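# Move the turned shaft from lathe chuck to bench rest

## Task

Take the machined shaft out of the lathe chuck and put it in the bench rest so it lies level with its thicker end against the stop, and leave the lathe door closed at the end. Only some pockets of the rest fit this shaft. Lower it gently and move it slowly whenever it touches the lathe, because an impact or fast scraping ruins it. Release it centred over a pocket's bottom, not off to one side, or it slides down and lands hard.

## Robot and tools

ROBOT. Two seven-joint Franka FR3 arms, left_arm and right_arm, each carrying a Robotiq gripper that opens to 140 mm. The fingers can fold at a hinge. A part held in the outer quarter of the pads, near the fingertips, is squeezed as commanded. Nearer the palm, the fingers may wrap it, hold a narrow part loosely, or squeeze a wide one too hard. A fingertip pushed straight into a surface folds easily, so a move can carry on past that surface almost unnoticed. Bases in the scene frame: left_arm (-0.048, +0.311, 0), right_arm (-0.015, -0.408, 0), both turned only slightly about z.

FRAMES. Scene frame: origin at table-top height, midway between the nominal bases. +z is up, +x points out over the table, and left_arm sits on the +y side. The lathe is behind the bases, toward -x. Its chuck faces +y and its door slides along the machine front. Gripper frame: fingers point along +z and close along y. end_effector_position (m) is the spot between the pads when closed. Fingertips reach about 33 mm past it for gaps up to 40 mm, and about 9 mm when fully open. Printed poses can be off by a few cm, more at long reach.

ROW FORMAT (shared by execute_actions rows and move target). One flat list of 18 numbers, each in [-1, 1], covering both arms even when only one moves. Order: left dx, dy, dz, rx, ry, rz, left gripper position, force_limit, speed; then the same nine for the right arm. The six pose numbers are an offset, not a pose. They are measured from that arm's Hand target at the start of the action or move, in the Hand target's own axes. 1.0 equals 0.6 m of travel or 180 degrees. rx, ry, rz form one rotation vector. Every row of an action counts from the same start, not from the row before. All zeros holds an arm at its Hand target. Repeating an offset in a new call moves the arm further. Gripper position: +1 is 140 mm open, the pads meet near -0.8, and -1 closes until blocked. force_limit ranges from -1 (about 14 N) to +1 (about 58 N) for a slow close on a narrow part. speed ranges from -1 (about 30 mm/s) to +1 (250 mm/s). A fast close grips much harder. force_limit and speed start at +1. To leave a gripper unchanged, resend its last three numbers, since 0 is itself a command.

execute_actions(actions, cameras). Each action may hold: rows (up to 15, one per 1/30 s step), steps (1 to 450, default 15, at least the number of rows), until (lathe fields door_state, chuck_state, seat_state or refusals, matched by value or by [comparison, value]), and lathe (door: shut/open; chuck: clamp/open; stop: true). After its last row, an arm keeps heading to that row's target. Give long moves enough steps. For gentle motion, increase offsets about 0.01 per row (0.18 m/s) rather than jumping. An empty actions list returns state plus all camera images. cameras takes names, [all] or [].

move(target, speed, blend, blocking, cameras). target is one 18-number row or a list of up to 15 rows. Every row is an offset from the same starting Hand targets. speed is in m/s, from 0.002 to 2, default 0.25; turns are capped at twice that in rad/s. blend is in metres, for corner rounding; 0 stops at each target. blocking=false returns after about 0.5 s; then use wait or stop before sending new rows or moves. The result adds a move: line with the ending (done, off_target, moving, held, fault) and any limits (paced, held). Moves do not avoid obstacles or the other arm. Faster moves hit harder and lag more.

wait(seconds 0 to 10) lets the scene run on the last commands. stop brakes a running move but leaves the fingers and devices going. zoom_image(camera, region [x0,y0,x1,y1], at most 504 by 504 px) enlarges part of the newest image. Cameras: cam_high, cam_low, cam_chuck, cam_machine, cam_left_wrist, cam_right_wrist. read_manual gives licence text only. finished_scene(scene) takes the current scene number and ends the scene for good.

CONTROLLER. Each step, the commanded pose is clipped to within 70 mm and 16 degrees of the measured pose. Hand target in the result is where the next offsets count from. If the gripper stopped short, send the remaining distance. Large wrist turns can swing the elbow.

RESULT LINES. Gripper object_status: 0 moving, 1 blocked while opening, 2 blocked while closing (a grip), 3 reached the command or pads met. position_measured is in counts: 3 open, 75 about 100 mm, 139 about 60 mm, 200 about 20 mm, 230 pads touching. To grip harder, raise force_limit and nudge position from -1 to -0.98. To grip softer, open and reclose slowly. Also reported: joint positions, joint torques, external joint torques, flange force (the gripper's force on its surroundings along its own axes; includes the load's weight), Tool commands, Joint velocities, and MOTOR HOT warnings. Lathe: door_state shut/open/between. chuck_state open/clamped/closed_empty/between. seat_state home/open, which is only meaningful after clamping. The door starts shut and the chuck clamped. Open jaws do not hold the part, and the door does not stop for an arm.

AVOID. An outside force of 85 N, or joint contact torque at the limit (85 N m for the big joints, 11 for the wrist joints), stops the arm for 10 s. So do joint range or speed overruns. Pressing on after contact, gripping hard while the part still rests on something, and fast swings with a load all risk damage. Do not let the arms or grippers touch each other. Do not let parts fall, slam or leave the work area; the lathe chip pan counts as outside it. Long stretched holds heat motors and can lock an arm for 30 to 60 s.

Each tool is called after "Request:" as name([rows], argument=value, ...), one row to a line, values as JSON.

## Session

Request:
execute_actions(actions=[])

Scene clock: 0.00 s.
left_arm: end_effector_position=(+0.7322, +0.1479, +0.2252) position_measured=3 object_status=3 end_effector_quat_wxyz=(+0.088, +0.703, -0.521, +0.476) | right_arm: end_effector_position=(+0.3825, -0.3456, +0.2040) position_measured=3 object_status=3 end_effector_quat_wxyz=(-0.451, -0.095, +0.873, -0.160)
Joint positions: left_arm=[0.145 0.397 -0.216 -1.848 -1.442 2.581 0.832] | right_arm=[0.358 0.556 -0.086 -1.509 -0.134 1.081 1.607]
Joint velocities: within noise
Joint torques (N m): no reading
External joint torques (N m): no reading
Flange force (N): no reading
Hand target: left_arm +0.7322, +0.1479, +0.2252; +0.088, +0.703, -0.521, +0.476 | right_arm +0.3825, -0.3456, +0.2040; -0.451, -0.095, +0.873, -0.160
Tool commands: left_gripper/position=+1.0 left_gripper/force_limit=+1.0 left_gripper/speed=+1.0 right_gripper/position=+1.0 right_gripper/force_limit=+1.0 right_gripper/speed=+1.0
lathe: door_state=shut chuck_state=clamped seat_state=home

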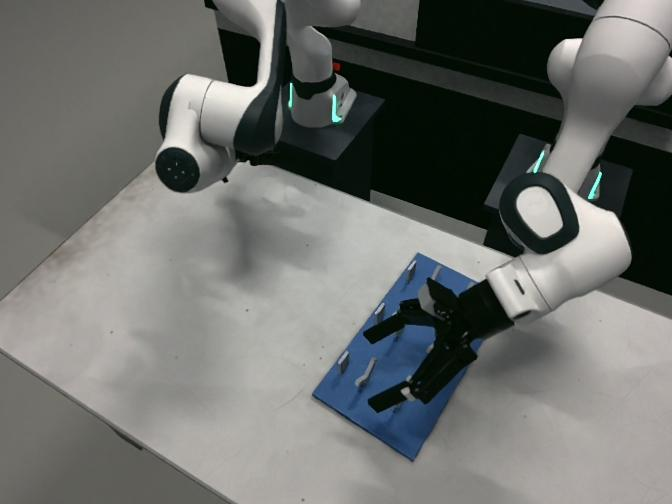

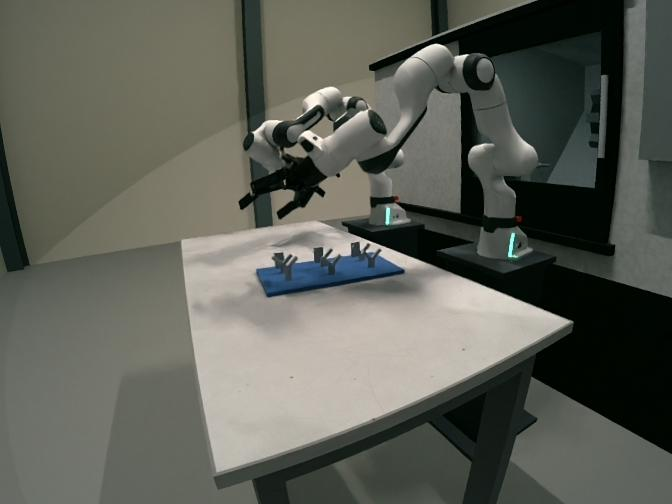

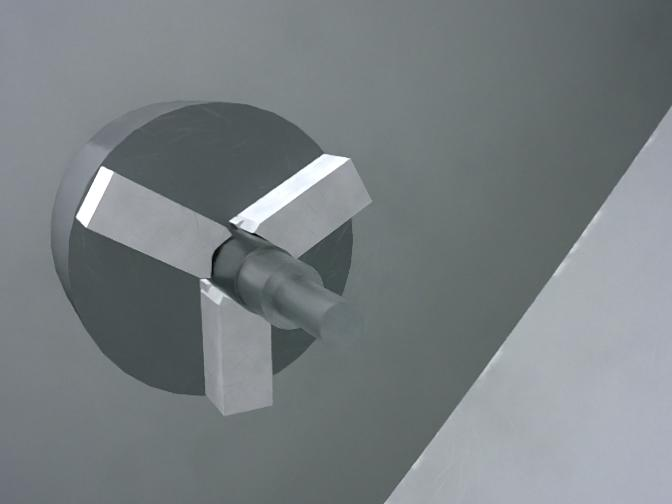

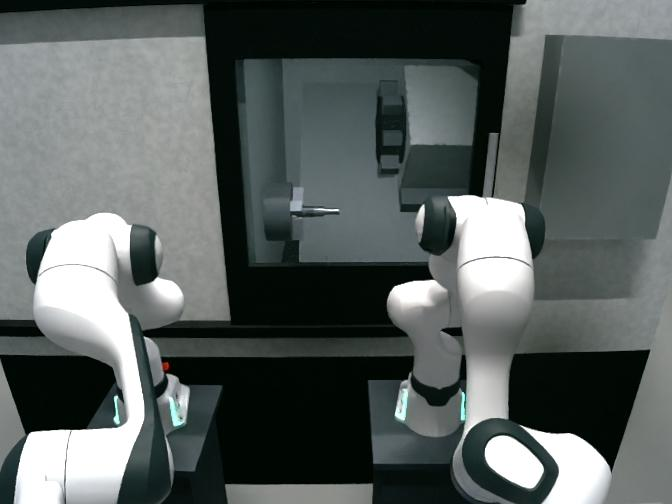

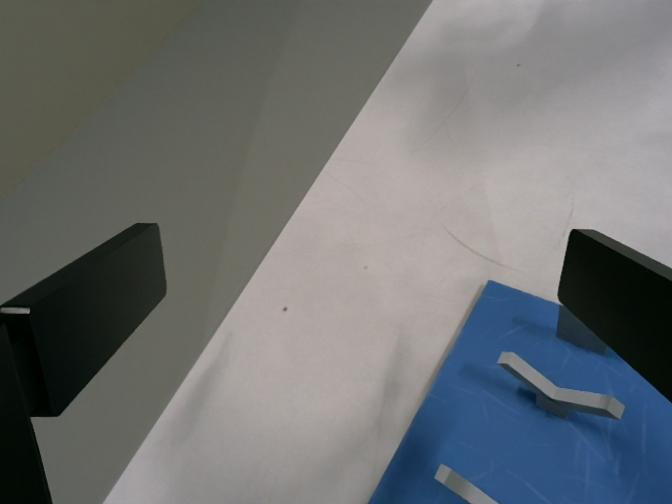

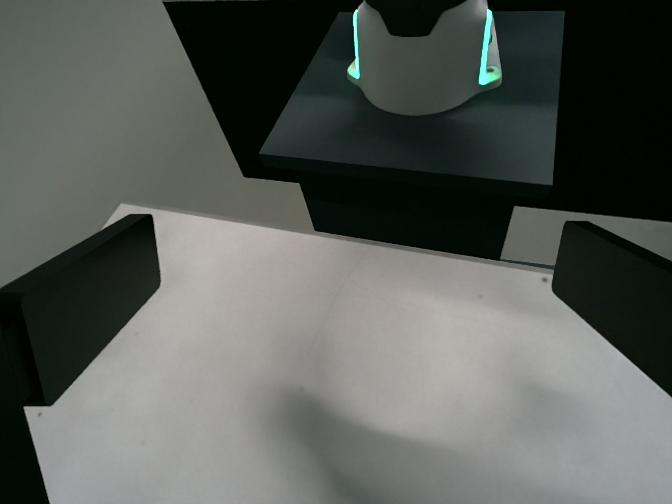

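Request:
execute_actions([
  {"lathe":{"door":"open"},"steps":450,"until":{"lathe":{"door_state":"open"}}},
], cameras=["all"])

Request:
zoom_image(camera="cam_machine", region=[200, 40, 520, 280])

Request:
zoom_image(camera="cam_low", region=[220, 220, 440, 320])

Request:
zoom_image(camera="cam_high", region=[280, 230, 520, 470])

Scene clock: 8.97 s.
left_arm: end_effector_position=(+0.7322, +0.1479, +0.2252) position_measured=3 object_status=3 end_effector_quat_wxyz=(+0.088, +0.703, -0.521, +0.476) | right_arm: end_effector_position=(+0.3825, -0.3456, +0.2040) position_measured=3 object_status=3 end_effector_quat_wxyz=(-0.451, -0.095, +0.873, -0.160)
Joint positions: left_arm=[0.145 0.397 -0.216 -1.848 -1.442 2.581 0.832] | right_arm=[0.358 0.556 -0.086 -1.509 -0.134 1.081 1.607]
Joint torques (N m): left_arm=[0.12 -44.92 -3.38 21.79 0.58 0.57 -0.02] | right_arm=[0.38 -47.26 -0.48 19.68 0.21 -0.56 0.02]
External joint torques (N m): left_arm=[0.07 -1.62 -1.03 -1.1 -0.07 0.03 -0.01] | right_arm=[0.29 -1.18 0.58 -1.27 0.04 0.23 0.01]
Flange force (N): left_arm=[1.7 6.7 -6.3] | right_arm=[6.0 1.1 9.8]
Hand target: left_arm +0.7322, +0.1479, +0.2252; +0.088, +0.703, -0.521, +0.476 | right_arm +0.3825, -0.3456, +0.2040; -0.451, -0.095, +0.873, -0.160
Tool commands: left_gripper/position=+1.0 left_gripper/force_limit=+1.0 left_gripper/speed=+1.0 right_gripper/position=+1.0 right_gripper/force_limit=+1.0 right_gripper/speed=+1.0
lathe: door_state=open chuck_state=clamped seat_state=home

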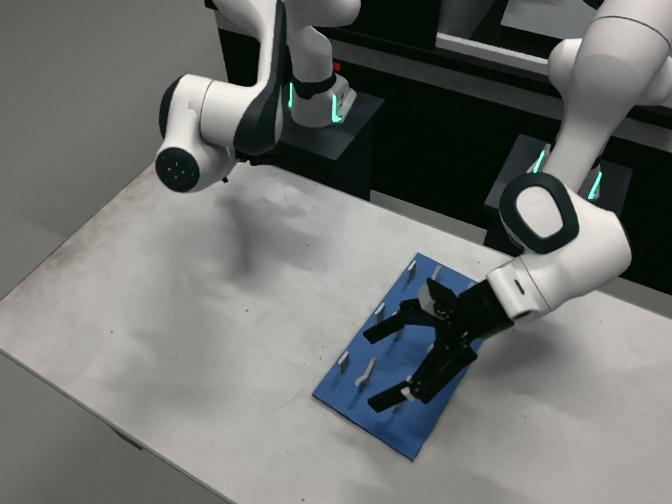

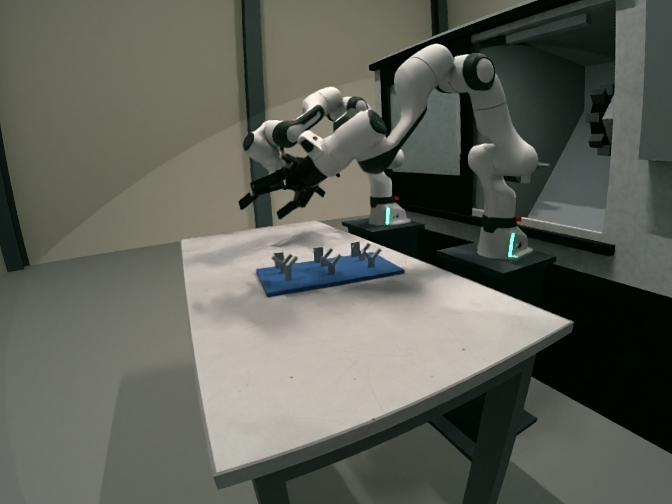

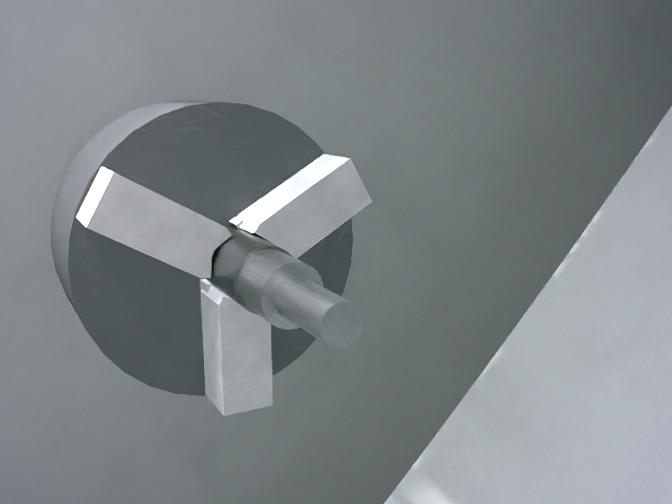

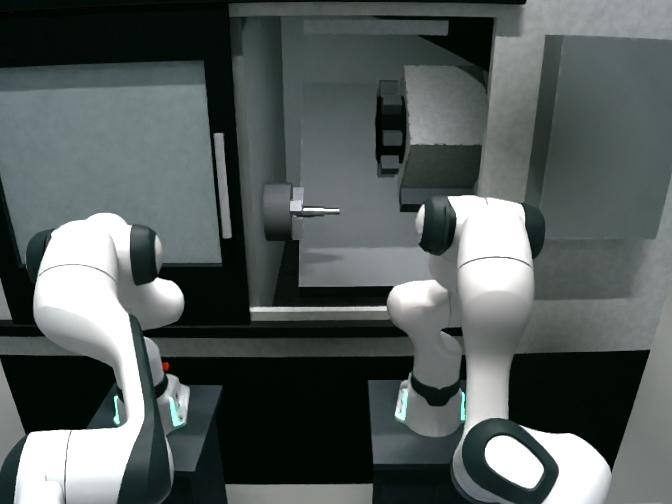

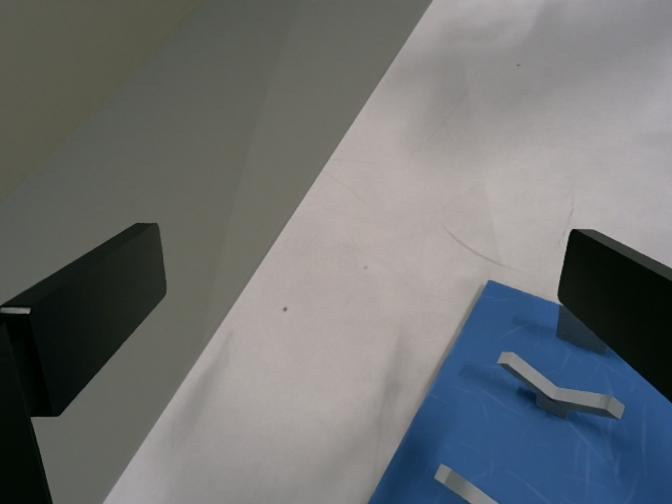

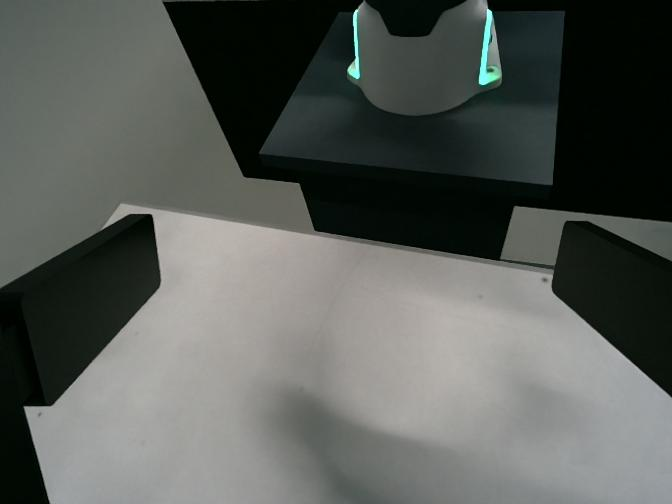

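Scaled by 1.575 from the camera's 672x504 image, which has a finer 960x720 frame.

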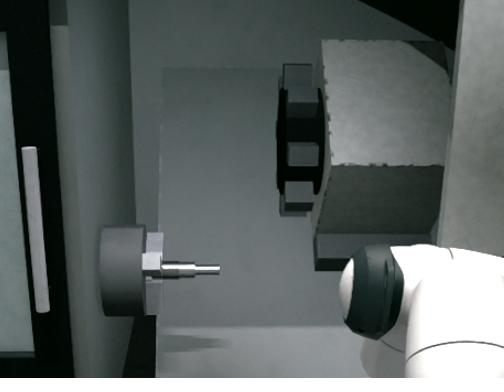

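Scaled by 2.291 from the camera's 672x504 image, which has a finer 960x720 frame.

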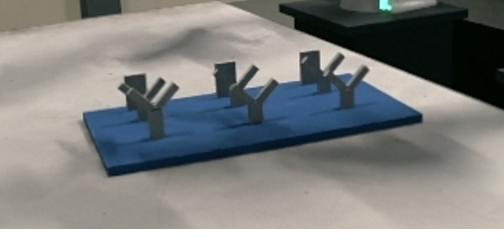

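Scaled by 2.100 from the camera's 672x504 image, which has a finer 960x720 frame.

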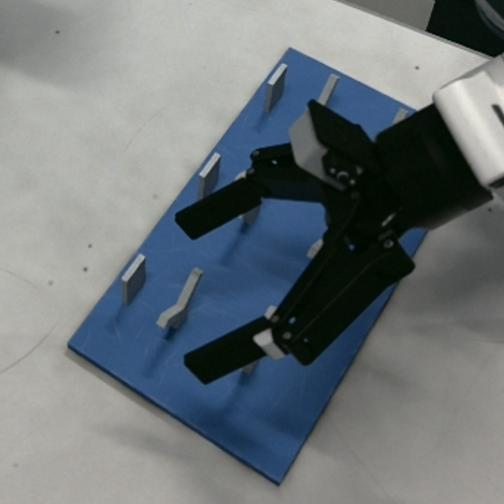

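Request:
move(target=[0.2764,0.0795,-0.2709,-0.1984,-0.256,0.1187,1,1,1,0,0,0,0,0,0,1,1,1], speed=0.3, cameras=["cam_high","cam_low","cam_left_wrist"])

Request:
zoom_image(camera="cam_left_wrist", region=[100, 100, 604, 504])

Request:
zoom_image(camera="cam_low", region=[240, 220, 420, 310])

Request:
zoom_image(camera="cam_high", region=[280, 230, 520, 470])

Scene clock: 89.20 s.
left_arm: end_effector_position=(+0.6002, +0.1194, +0.4212) position_measured=3 object_status=3 end_effector_quat_wxyz=(+0.000, -0.664, +0.748, -0.003) | right_arm: end_effector_position=(+0.3825, -0.3456, +0.2040) position_measured=3 object_status=3 end_effector_quat_wxyz=(-0.451, -0.095, +0.873, -0.160)
Joint positions: left_arm=[-0.255 0.572 -0.021 -0.72 0.009 1.296 -0.173] | right_arm=[0.358 0.556 -0.086 -1.509 -0.134 1.081 1.607]
Joint velocities: left_arm=[-0.001 0 0 0.001 0.001 -0.004 0] | right_arm=[within noise]
Joint torques (N m): left_arm=[-0.33 -48.71 -0.12 21.52 0.65 2.29 -0.26] | right_arm=[0.39 -47.3 -0.56 19.67 0.21 -0.53 0.03]
External joint torques (N m): left_arm=[-0.21 -1.31 -0.3 -0.24 -0.06 -0.33 -0.27] | right_arm=[0.31 -1.26 0.5 -1.28 0.04 0.25 0.03]
Flange force (N): left_arm=[0.0 0.0 0.0] | right_arm=[6.2 1.1 10.2]
Hand target: left_arm +0.5998, +0.1199, +0.4199; +0.000, -0.666, +0.746, +0.000 | right_arm +0.3825, -0.3456, +0.2040; -0.451, -0.095, +0.873, -0.160
Off the commanded pose: left_arm 0.001 m, 0 deg | right_arm 0.000 m, 0 deg.
lathe: door_state=open chuck_state=clamped seat_state=home
move: done
Images, in order (width x height): cam_high 672x504, cam_low 672x504, cam_left_wrist 672x504.

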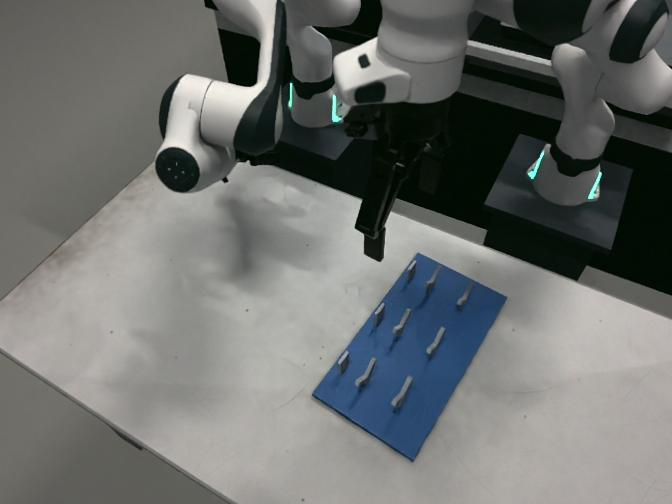

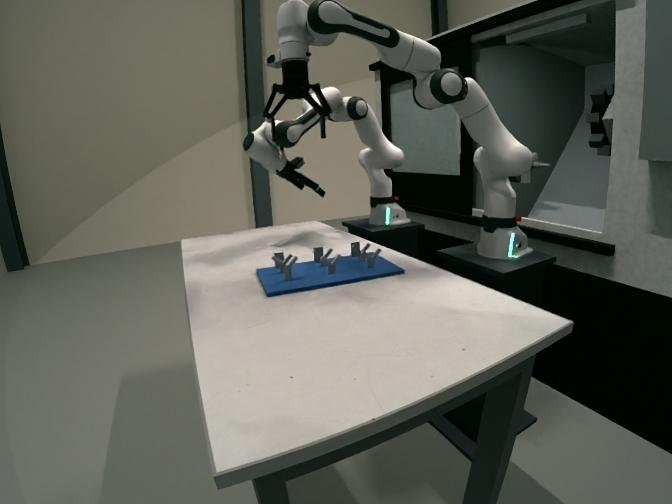

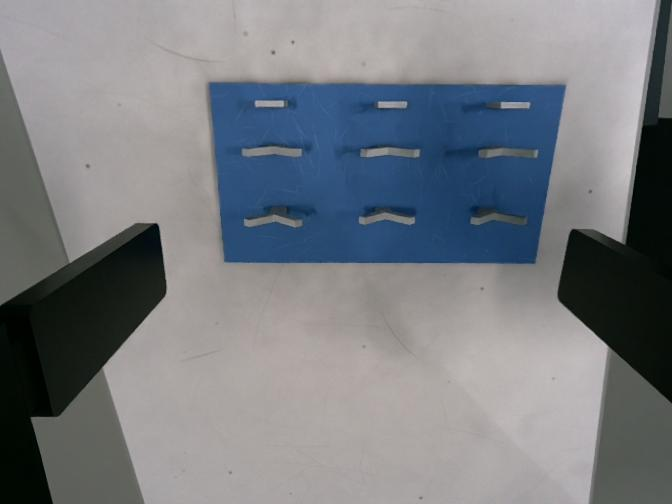

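Scaled by 1.000.

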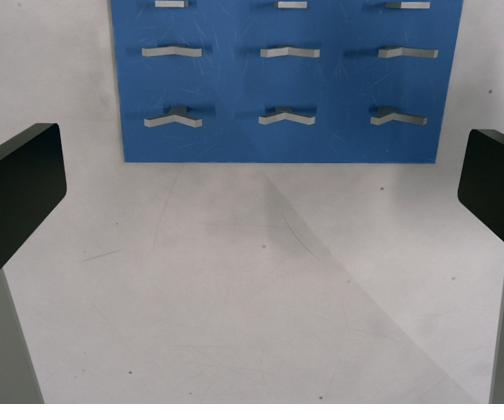

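Scaled by 2.800 from the camera's 672x504 image, which has a finer 960x720 frame.

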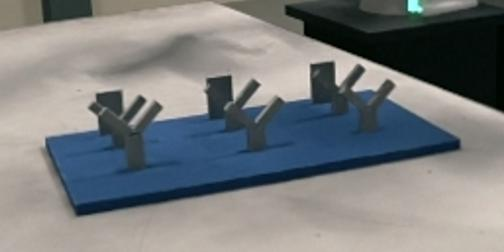

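Scaled by 2.100 from the camera's 672x504 image, which has a finer 960x720 frame.

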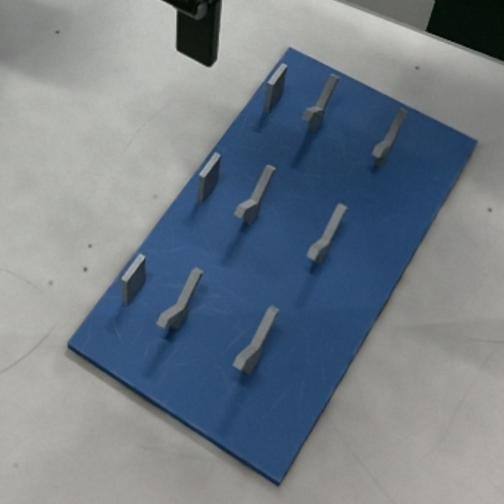

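Request:
move([
  [0,0,0,0,0,0,1,1,1,0.0802,-0.4272,0.2737,-0.2045,0.0485,0.1355,1,1,1],
  [0.3368,0.012,0.2333,0,0,0,1,1,1,0.0802,-0.4272,0.2737,-0.2045,0.0485,0.1355,1,1,1],
], speed=0.35, blend=[0.05,0], cameras=["cam_machine","cam_left_wrist"])

Request:
zoom_image(camera="cam_left_wrist", region=[80, 220, 360, 430])

Request:
zoom_image(camera="cam_left_wrist", region=[330, 220, 610, 430])

Scene clock: 123.80 s.
left_arm: end_effector_position=(+0.5699, -0.0789, +0.2788) position_measured=3 object_status=3 end_effector_quat_wxyz=(+0.000, -0.664, +0.748, +0.002) | right_arm: end_effector_position=(+0.3100, -0.6458, +0.2036) position_measured=3 object_status=3 end_effector_quat_wxyz=(-0.477, +0.249, +0.842, +0.022)
Joint positions: left_arm=[-0.527 0.646 -0.027 -0.979 0.018 1.621 -0.451] | right_arm=[-0.194 0.586 -0.38 -1.512 -0.05 1.094 1.511]
Joint velocities: left_arm=[0 0 0 0 -0.001 0.001 -0.006] | right_arm=[within noise]
Joint torques (N m): left_arm=[-0.44 -54.06 -0.17 23.83 0.71 2.76 -0.25] | right_arm=[-0.23 -46.14 -4.86 19.66 -0.07 -0.74 -0.18]
External joint torques (N m): left_arm=[-0.51 -2.2 -0.35 -0.64 -0.07 0.15 -0.25] | right_arm=[-0.11 -0.85 1.05 -0.98 0.08 -0.01 -0.18]
Flange force (N): left_arm=[0.0 0.0 0.0] | right_arm=[4.2 0.5 6.6]
Hand target: left_arm +0.5701, -0.0801, +0.2798; +0.000, -0.666, +0.746, +0.000 | right_arm +0.3098, -0.6451, +0.2038; -0.478, +0.246, +0.843, +0.025
Off the commanded pose: left_arm 0.002 m, 0 deg | right_arm 0.001 m, 0 deg.
lathe: door_state=open chuck_state=clamped seat_state=home
move: done
Images, in order (width x height): cam_machine 672x504, cam_left_wrist 672x504.

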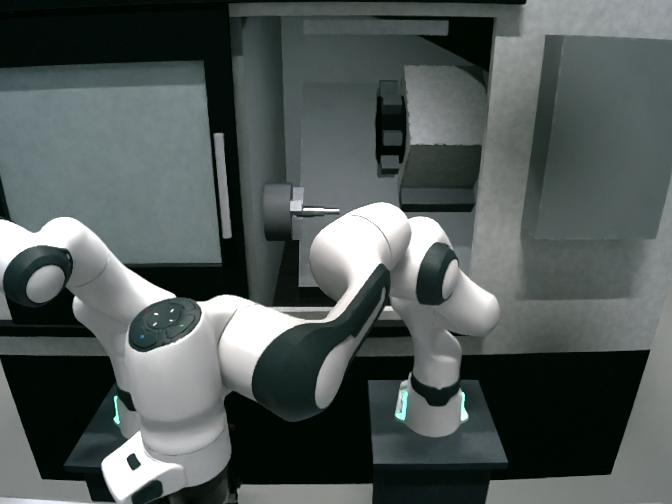

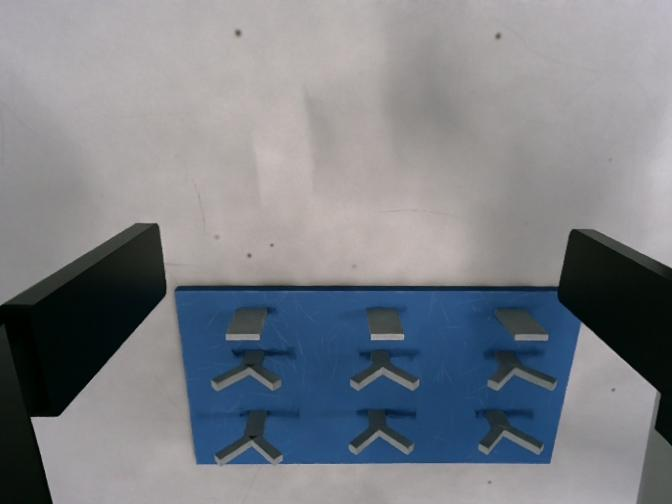

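Scaled by 1.800 from the camera's 672x504 image, which has a finer 960x720 frame.

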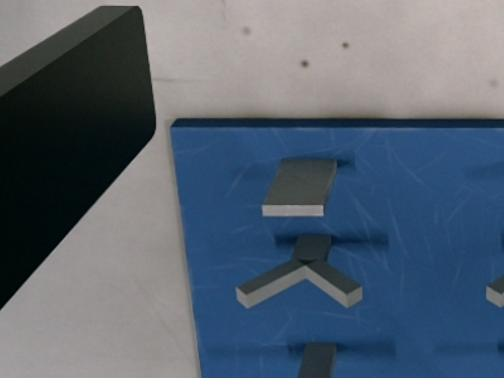

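Scaled by 1.800 from the camera's 672x504 image, which has a finer 960x720 frame.

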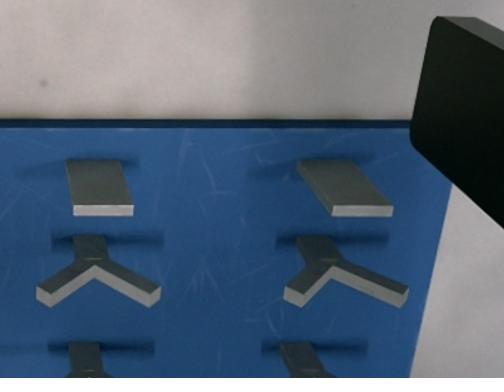

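Request:
zoom_image(camera="cam_left_wrist", region=[190, 330, 330, 480])

Request:
zoom_image(camera="cam_left_wrist", region=[330, 330, 470, 480])

Request:
zoom_image(camera="cam_left_wrist", region=[450, 330, 590, 480])

Scaled by 3.360 from the camera's 672x504 image, which has a finer 960x720 frame.

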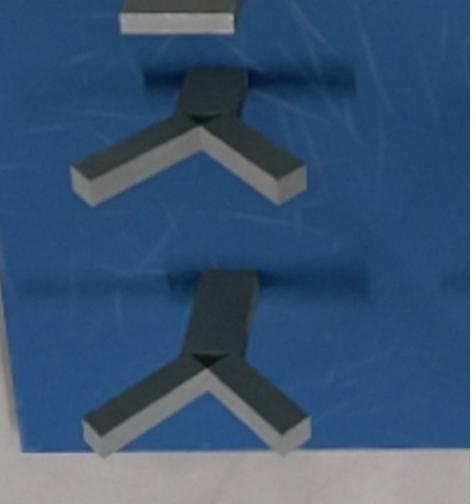

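Scaled by 3.360 from the camera's 672x504 image, which has a finer 960x720 frame.

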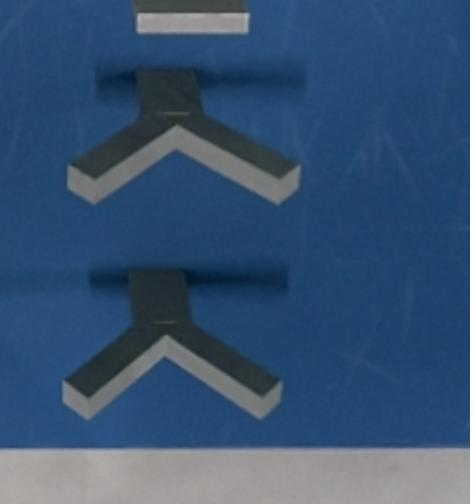

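Scaled by 3.360 from the camera's 672x504 image, which has a finer 960x720 frame.

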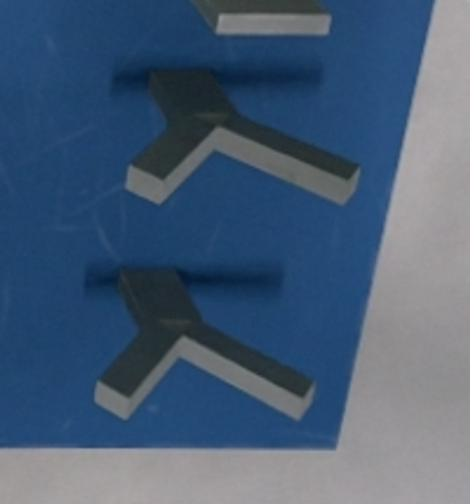

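Request:
move([
  [-0.1006,0.2968,-0.367,0,0,0,1,1,1,0,0,0,0,0,0,1,1,1],
  [0.032,0.681,-0.4503,0,0,0,1,1,1,0,0,0,0,0,0,1,1,1],
], speed=0.3, blend=[0.08,0], cameras=["cam_machine","cam_high"])

Scene clock: 204.70 s.
left_arm: end_effector_position=(+0.1629, -0.0530, +0.5509) position_measured=3 object_status=3 end_effector_quat_wxyz=(+0.002, -0.664, +0.748, -0.002) | right_arm: end_effector_position=(+0.3100, -0.6457, +0.2035) position_measured=3 object_status=3 end_effector_quat_wxyz=(-0.478, +0.248, +0.843, +0.022)
Joint positions: left_arm=[-0.666 -0.27 -0.274 -1.476 -0.072 1.221 -0.858] | right_arm=[-0.196 0.586 -0.379 -1.512 -0.05 1.094 1.511]
Joint velocities: left_arm=[-0.001 0 0.001 -0.001 0 0 -0.005] | right_arm=[within noise]
Joint torques (N m): left_arm=[0.27 -19.67 0.53 19.84 0.38 2.38 -0.32] | right_arm=[-0.26 -46.22 -4.8 19.63 -0.09 -0.73 -0.15]
External joint torques (N m): left_arm=[0.23 -1.48 -1.54 -0.96 -0.41 -0.29 -0.32] | right_arm=[-0.2 -1.02 1.04 -1.01 0.06 -0.01 -0.16]
Flange force (N): left_arm=[-3.4 6.1 6.4] | right_arm=[4.6 0.5 7.1]
Hand target: left_arm +0.1617, -0.0533, +0.5498; +0.000, -0.666, +0.746, +0.000 | right_arm +0.3098, -0.6451, +0.2038; -0.478, +0.246, +0.843, +0.025
Off the commanded pose: left_arm 0.002 m, 0 deg | right_arm 0.001 m, 0 deg.
lathe: door_state=open chuck_state=clamped seat_state=home
move: done
Images, in order (width x height): cam_high 672x504, cam_machine 672x504.

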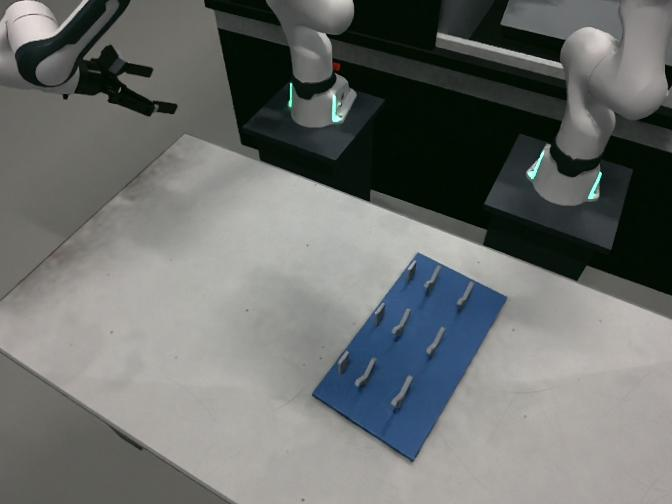

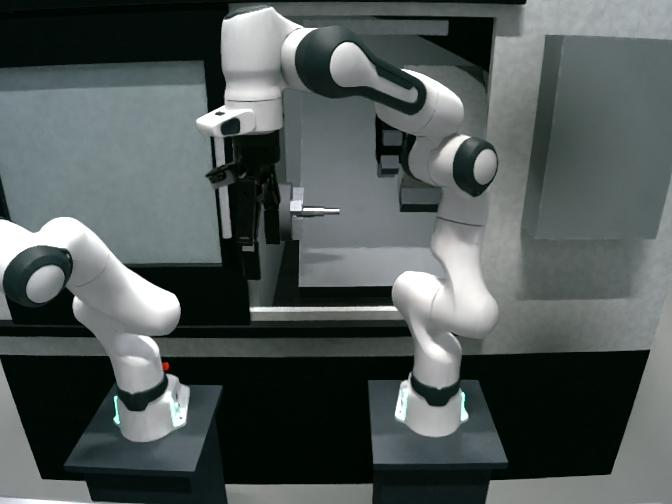

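Request:
move([
  [0.1017,0.4559,-0.0503,0,0,-0.018,1,1,1,0,0,0,0,0,0,1,1,1],
  [-0.0163,0.6422,-0.0837,-0.111,0,-0.036,1,1,1,0,0,0,0,0,0,1,1,1],
], speed=0.25, blend=[0.08,0], cameras=["cam_machine","cam_left_wrist","cam_low"])

Scene clock: 222.50 s.
left_arm: end_effector_position=(-0.2195, -0.0010, +0.5996) position_measured=3 object_status=3 end_effector_quat_wxyz=(+0.115, +0.694, -0.699, -0.128) | right_arm: end_effector_position=(+0.3100, -0.6456, +0.2035) position_measured=3 object_status=3 end_effector_quat_wxyz=(-0.478, +0.248, +0.843, +0.022)
Joint positions: left_arm=[-0.709 -0.61 -0.484 -1.549 -0.725 0.947 -1.53] | right_arm=[-0.196 0.586 -0.379 -1.512 -0.05 1.094 1.511]
Joint velocities: left_arm=[0 -0.001 0 0.001 0 0.001 -0.006] | right_arm=[within noise]
Joint torques (N m): left_arm=[0.39 -1.48 7.98 15.37 -0.97 2.16 -0.17] | right_arm=[-0.26 -46.21 -4.8 19.67 -0.09 -0.74 -0.18]
External joint torques (N m): left_arm=[0.42 -1.97 -0.65 -1.22 -0.44 -0.27 -0.2] | right_arm=[-0.02 -0.96 1.16 -0.93 0.07 0 -0.19]
Flange force (N): left_arm=[-5.7 -0.8 9.7] | right_arm=[4.4 0.7 6.7]
Hand target: left_arm -0.2201, -0.0003, +0.5998; +0.115, +0.697, -0.696, -0.129 | right_arm +0.3098, -0.6451, +0.2038; -0.478, +0.246, +0.843, +0.025
Off the commanded pose: left_arm 0.001 m, 0 deg | right_arm 0.001 m, 0 deg.
lathe: door_state=open chuck_state=clamped seat_state=home
move: done
Images, in order (width x height): cam_low 672x504, cam_machine 672x504, cam_left_wrist 672x504.

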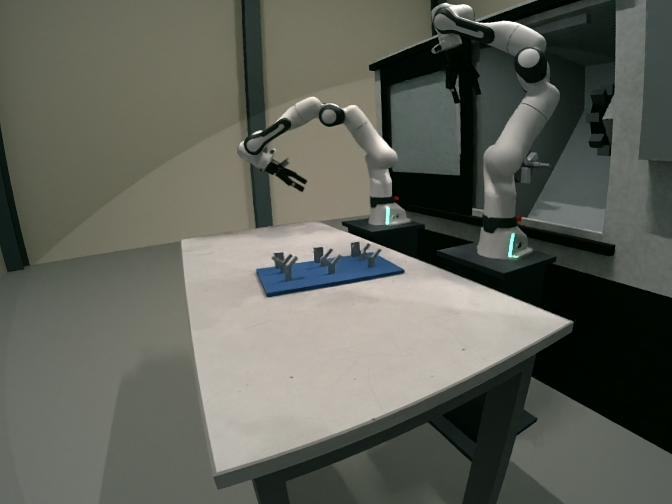

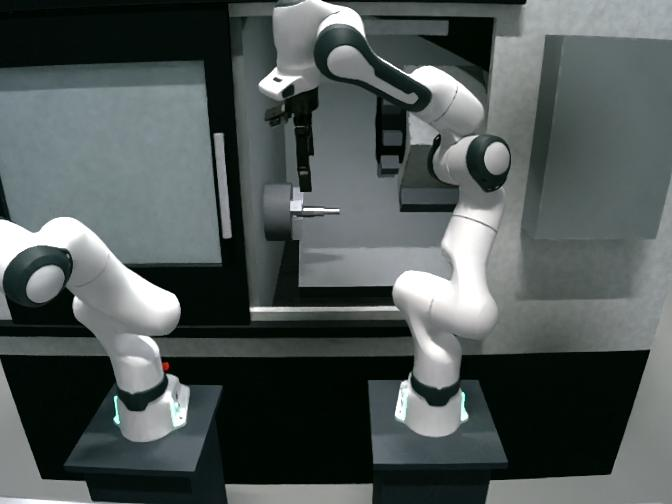

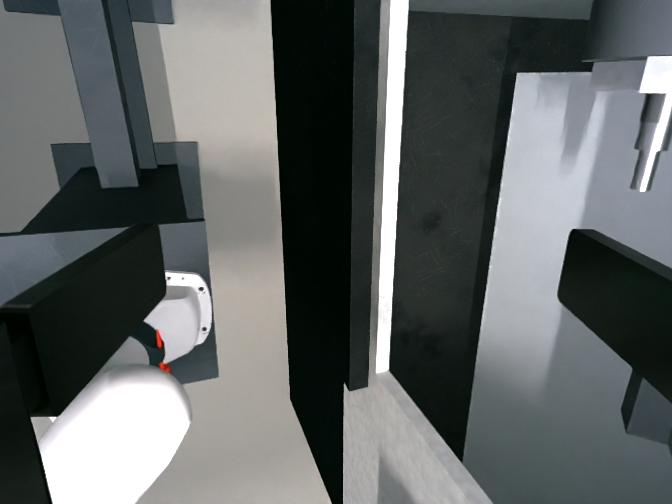

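Request:
zoom_image(camera="cam_left_wrist", region=[552, 0, 672, 220])

Request:
zoom_image(camera="cam_machine", region=[250, 160, 400, 260])

Request:
zoom_image(camera="cam_chuck", region=[180, 200, 400, 420])

Scaled by 2.291 from the camera's 672x504 image, which has a finer 960x720 frame.

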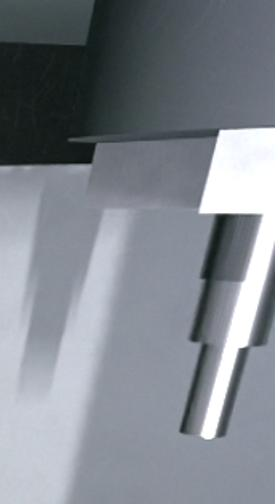

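Scaled by 3.360 from the camera's 672x504 image, which has a finer 960x720 frame.

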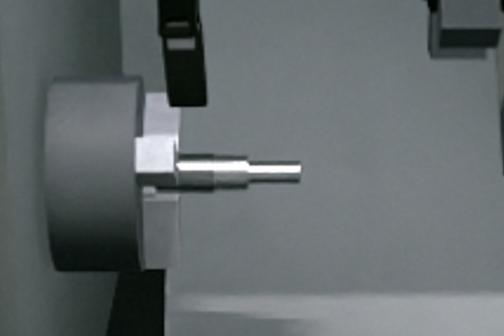

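This scene's latest camera images include none from cam_chuck. They are from: cam_low, cam_machine, cam_left_wrist. cam_chuck's image comes with the result of a call that names it in "cameras".

Request:
move(target=[0.0833,-0.6275,-0.1383,0.111,0,0.036,1,1,1,0,0,0,0,0,0,1,1,1], speed=0.35)

Scene clock: 291.60 s.
left_arm: end_effector_position=(+0.1611, -0.0506, +0.5482) position_measured=3 object_status=3 end_effector_quat_wxyz=(+0.001, +0.669, -0.744, -0.001) | right_arm: end_effector_position=(+0.3100, -0.6456, +0.2035) position_measured=3 object_status=3 end_effector_quat_wxyz=(-0.478, +0.248, +0.843, +0.022)
Joint positions: left_arm=[-0.709 -0.273 -0.236 -1.489 -0.07 1.221 -0.876] | right_arm=[-0.196 0.586 -0.379 -1.512 -0.05 1.094 1.511]
Joint velocities: left_arm=[-0.001 0 -0.001 0 0 0 0.007] | right_arm=[within noise]
Joint torques (N m): left_arm=[-0.38 -20.76 1.03 19.69 0.98 2.79 0.19] | right_arm=[-0.27 -46.18 -4.88 19.66 -0.09 -0.75 -0.18]
External joint torques (N m): left_arm=[-0.35 -2.24 -0.69 -1.23 0.23 0.15 0.19] | right_arm=[-0.11 -0.87 1.04 -1.01 0.07 -0.03 -0.18]
Flange force (N): left_arm=[-7.7 6.7 10.7] | right_arm=[4.3 0.5 6.8]
Hand target: left_arm +0.1621, -0.0500, +0.5486; +0.000, -0.666, +0.746, +0.000 | right_arm +0.3098, -0.6451, +0.2038; -0.478, +0.246, +0.843, +0.025
Off the commanded pose: left_arm 0.001 m, 0 deg | right_arm 0.001 m, 0 deg.
lathe: door_state=open chuck_state=clamped seat_state=home
move: done

Request:
move([
  [0.1332,0.3348,0.02,0,0,0.1667,1,1,1,0,0,0,0,0,0,1,1,1],
  [0.0812,0.6914,0.04,0,0,0.3333,1,1,1,0,0,0,0,0,0,1,1,1],
  [-0.0952,0.9358,0.048,0,0,0.4722,1,1,1,0,0,0,0,0,0,1,1,1],
], speed=0.25, blend=[0.06,0.06,0], cameras=["cam_machine","cam_left_wrist"])

Scene clock: 301.73 s.
left_arm: end_effector_position=(-0.3888, +0.0697, +0.5195) position_measured=3 object_status=3 end_effector_quat_wxyz=(+0.002, +0.008, +1.000, -0.001) | right_arm: end_effector_position=(+0.3100, -0.6456, +0.2035) position_measured=3 object_status=3 end_effector_quat_wxyz=(-0.478, +0.248, +0.843, +0.022)
Joint positions: left_arm=[-1.433 -0.483 -0.713 -1.609 -0.322 1.247 -0.626] | right_arm=[-0.196 0.586 -0.379 -1.512 -0.05 1.094 1.511]
Joint velocities: left_arm=[-0.002 0 -0.001 0 0 0 0.006] | right_arm=[within noise]
Joint torques (N m): left_arm=[-0.41 -4.52 8.87 19.45 0.66 2.58 0.22] | right_arm=[-0.26 -46.21 -4.77 19.62 -0.09 -0.75 -0.19]
External joint torques (N m): left_arm=[-0.48 -0.8 -0.64 -0.57 -0.1 -0.07 0.22] | right_arm=[-0.19 -0.9 1.08 -1.08 0.05 -0.03 -0.19]
Flange force (N): left_arm=[-2.0 2.9 4.0] | right_arm=[4.5 0.5 7.1]
Hand target: left_arm -0.3894, +0.0699, +0.5195; +0.000, +0.013, +1.000, +0.000 | right_arm +0.3098, -0.6451, +0.2038; -0.478, +0.246, +0.843, +0.025
Off the commanded pose: left_arm 0.001 m, 1 deg | right_arm 0.001 m, 0 deg.
lathe: door_state=open chuck_state=clamped seat_state=home
move: done
Images, in order (width x height): cam_machine 672x504, cam_left_wrist 672x504.

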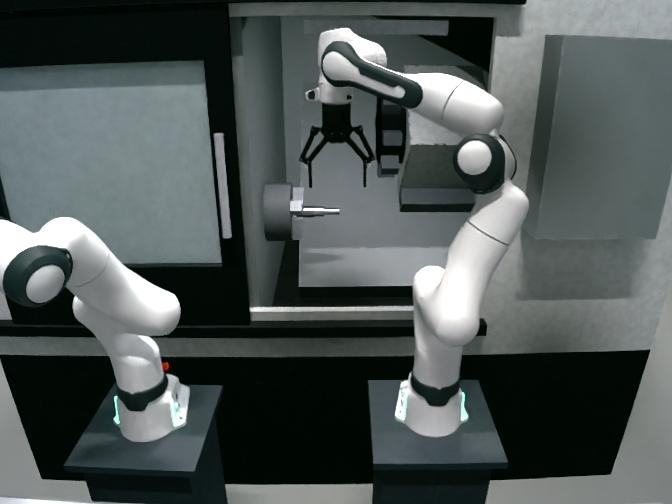

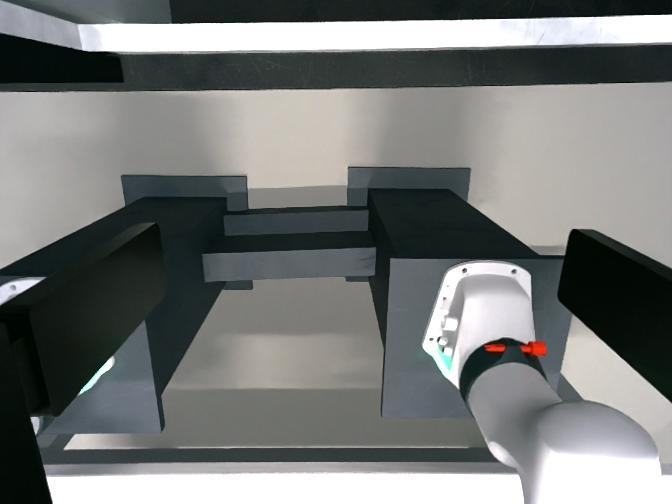

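Request:
move(target=[0.1317,-0.1033,-0.0675,-0.1721,0.177,-0.4859,1,1,1,0,0,0,0,0,0,1,1,1], speed=0.3, cameras=["cam_machine","cam_left_wrist","cam_chuck"])

Request:
zoom_image(camera="cam_left_wrist", region=[240, 100, 480, 300])

Request:
zoom_image(camera="cam_chuck", region=[180, 200, 400, 420])

Scene clock: 317.53 s.
left_arm: end_effector_position=(-0.4691, +0.0097, +0.5600) position_measured=3 object_status=3 end_effector_quat_wxyz=(+0.242, +0.663, -0.667, -0.240) | right_arm: end_effector_position=(+0.3100, -0.6456, +0.2035) position_measured=3 object_status=3 end_effector_quat_wxyz=(-0.478, +0.248, +0.843, +0.022)
Joint positions: left_arm=[-0.978 -0.791 -0.647 -1.902 -1.177 1.378 -1.821] | right_arm=[-0.196 0.586 -0.379 -1.512 -0.05 1.094 1.511]
Joint velocities: left_arm=[0.001 -0.001 -0.001 -0.001 0 0.001 -0.007] | right_arm=[within noise]
Joint torques (N m): left_arm=[0 3.6 13.72 17.86 -1.58 2.42 -0.2] | right_arm=[-0.26 -46.17 -4.85 19.69 -0.08 -0.74 -0.15]
External joint torques (N m): left_arm=[0.11 -1.46 -0.92 -1.16 -0.37 -0.02 -0.27] | right_arm=[-0.15 -0.77 1.04 -1.01 0.07 -0.01 -0.16]
Flange force (N): left_arm=[-4.4 -3.2 4.9] | right_arm=[4.0 0.6 6.6]
Hand target: left_arm -0.4700, +0.0099, +0.5600; +0.242, +0.665, -0.664, -0.241 | right_arm +0.3098, -0.6451, +0.2038; -0.478, +0.246, +0.843, +0.025
Off the commanded pose: left_arm 0.001 m, 0 deg | right_arm 0.001 m, 0 deg.
lathe: door_state=open chuck_state=clamped seat_state=home
move: done
Images, in order (width x height): cam_chuck 672x504, cam_machine 672x504, cam_left_wrist 672x504.

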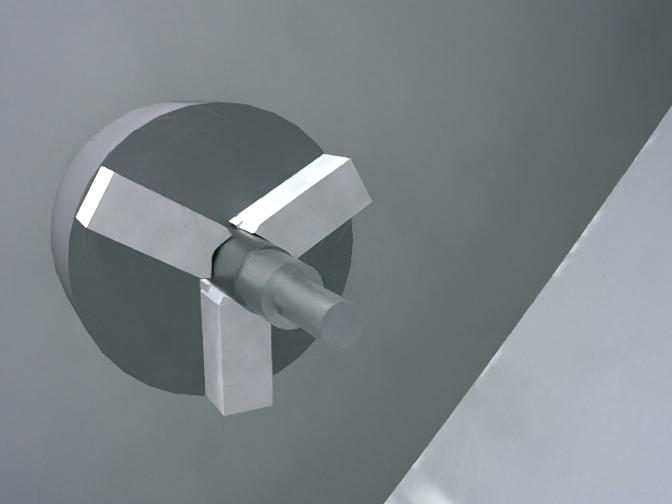

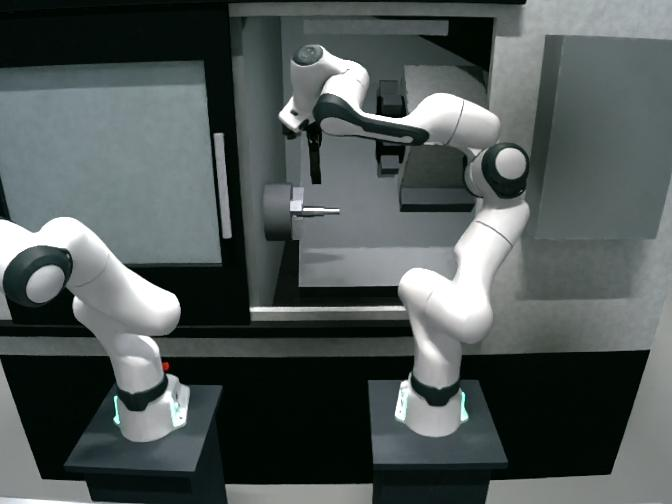

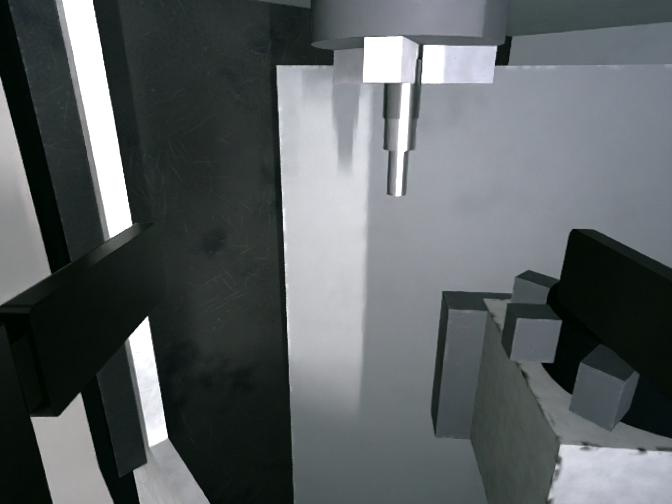

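Scaled by 2.100 from the camera's 672x504 image, which has a finer 960x720 frame.

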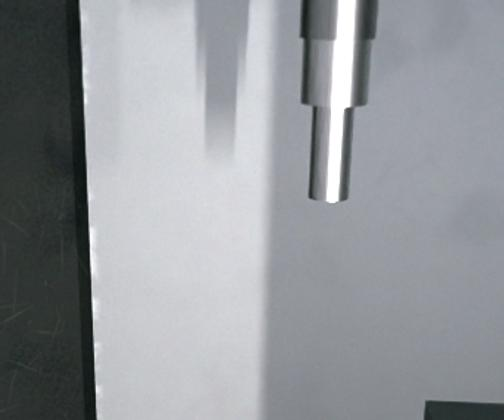

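Scaled by 2.291 from the camera's 672x504 image, which has a finer 960x720 frame.

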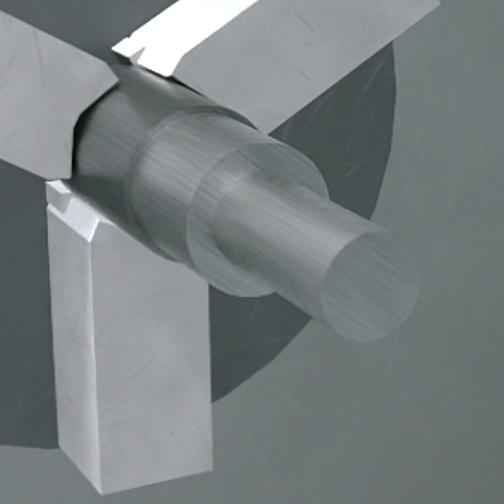

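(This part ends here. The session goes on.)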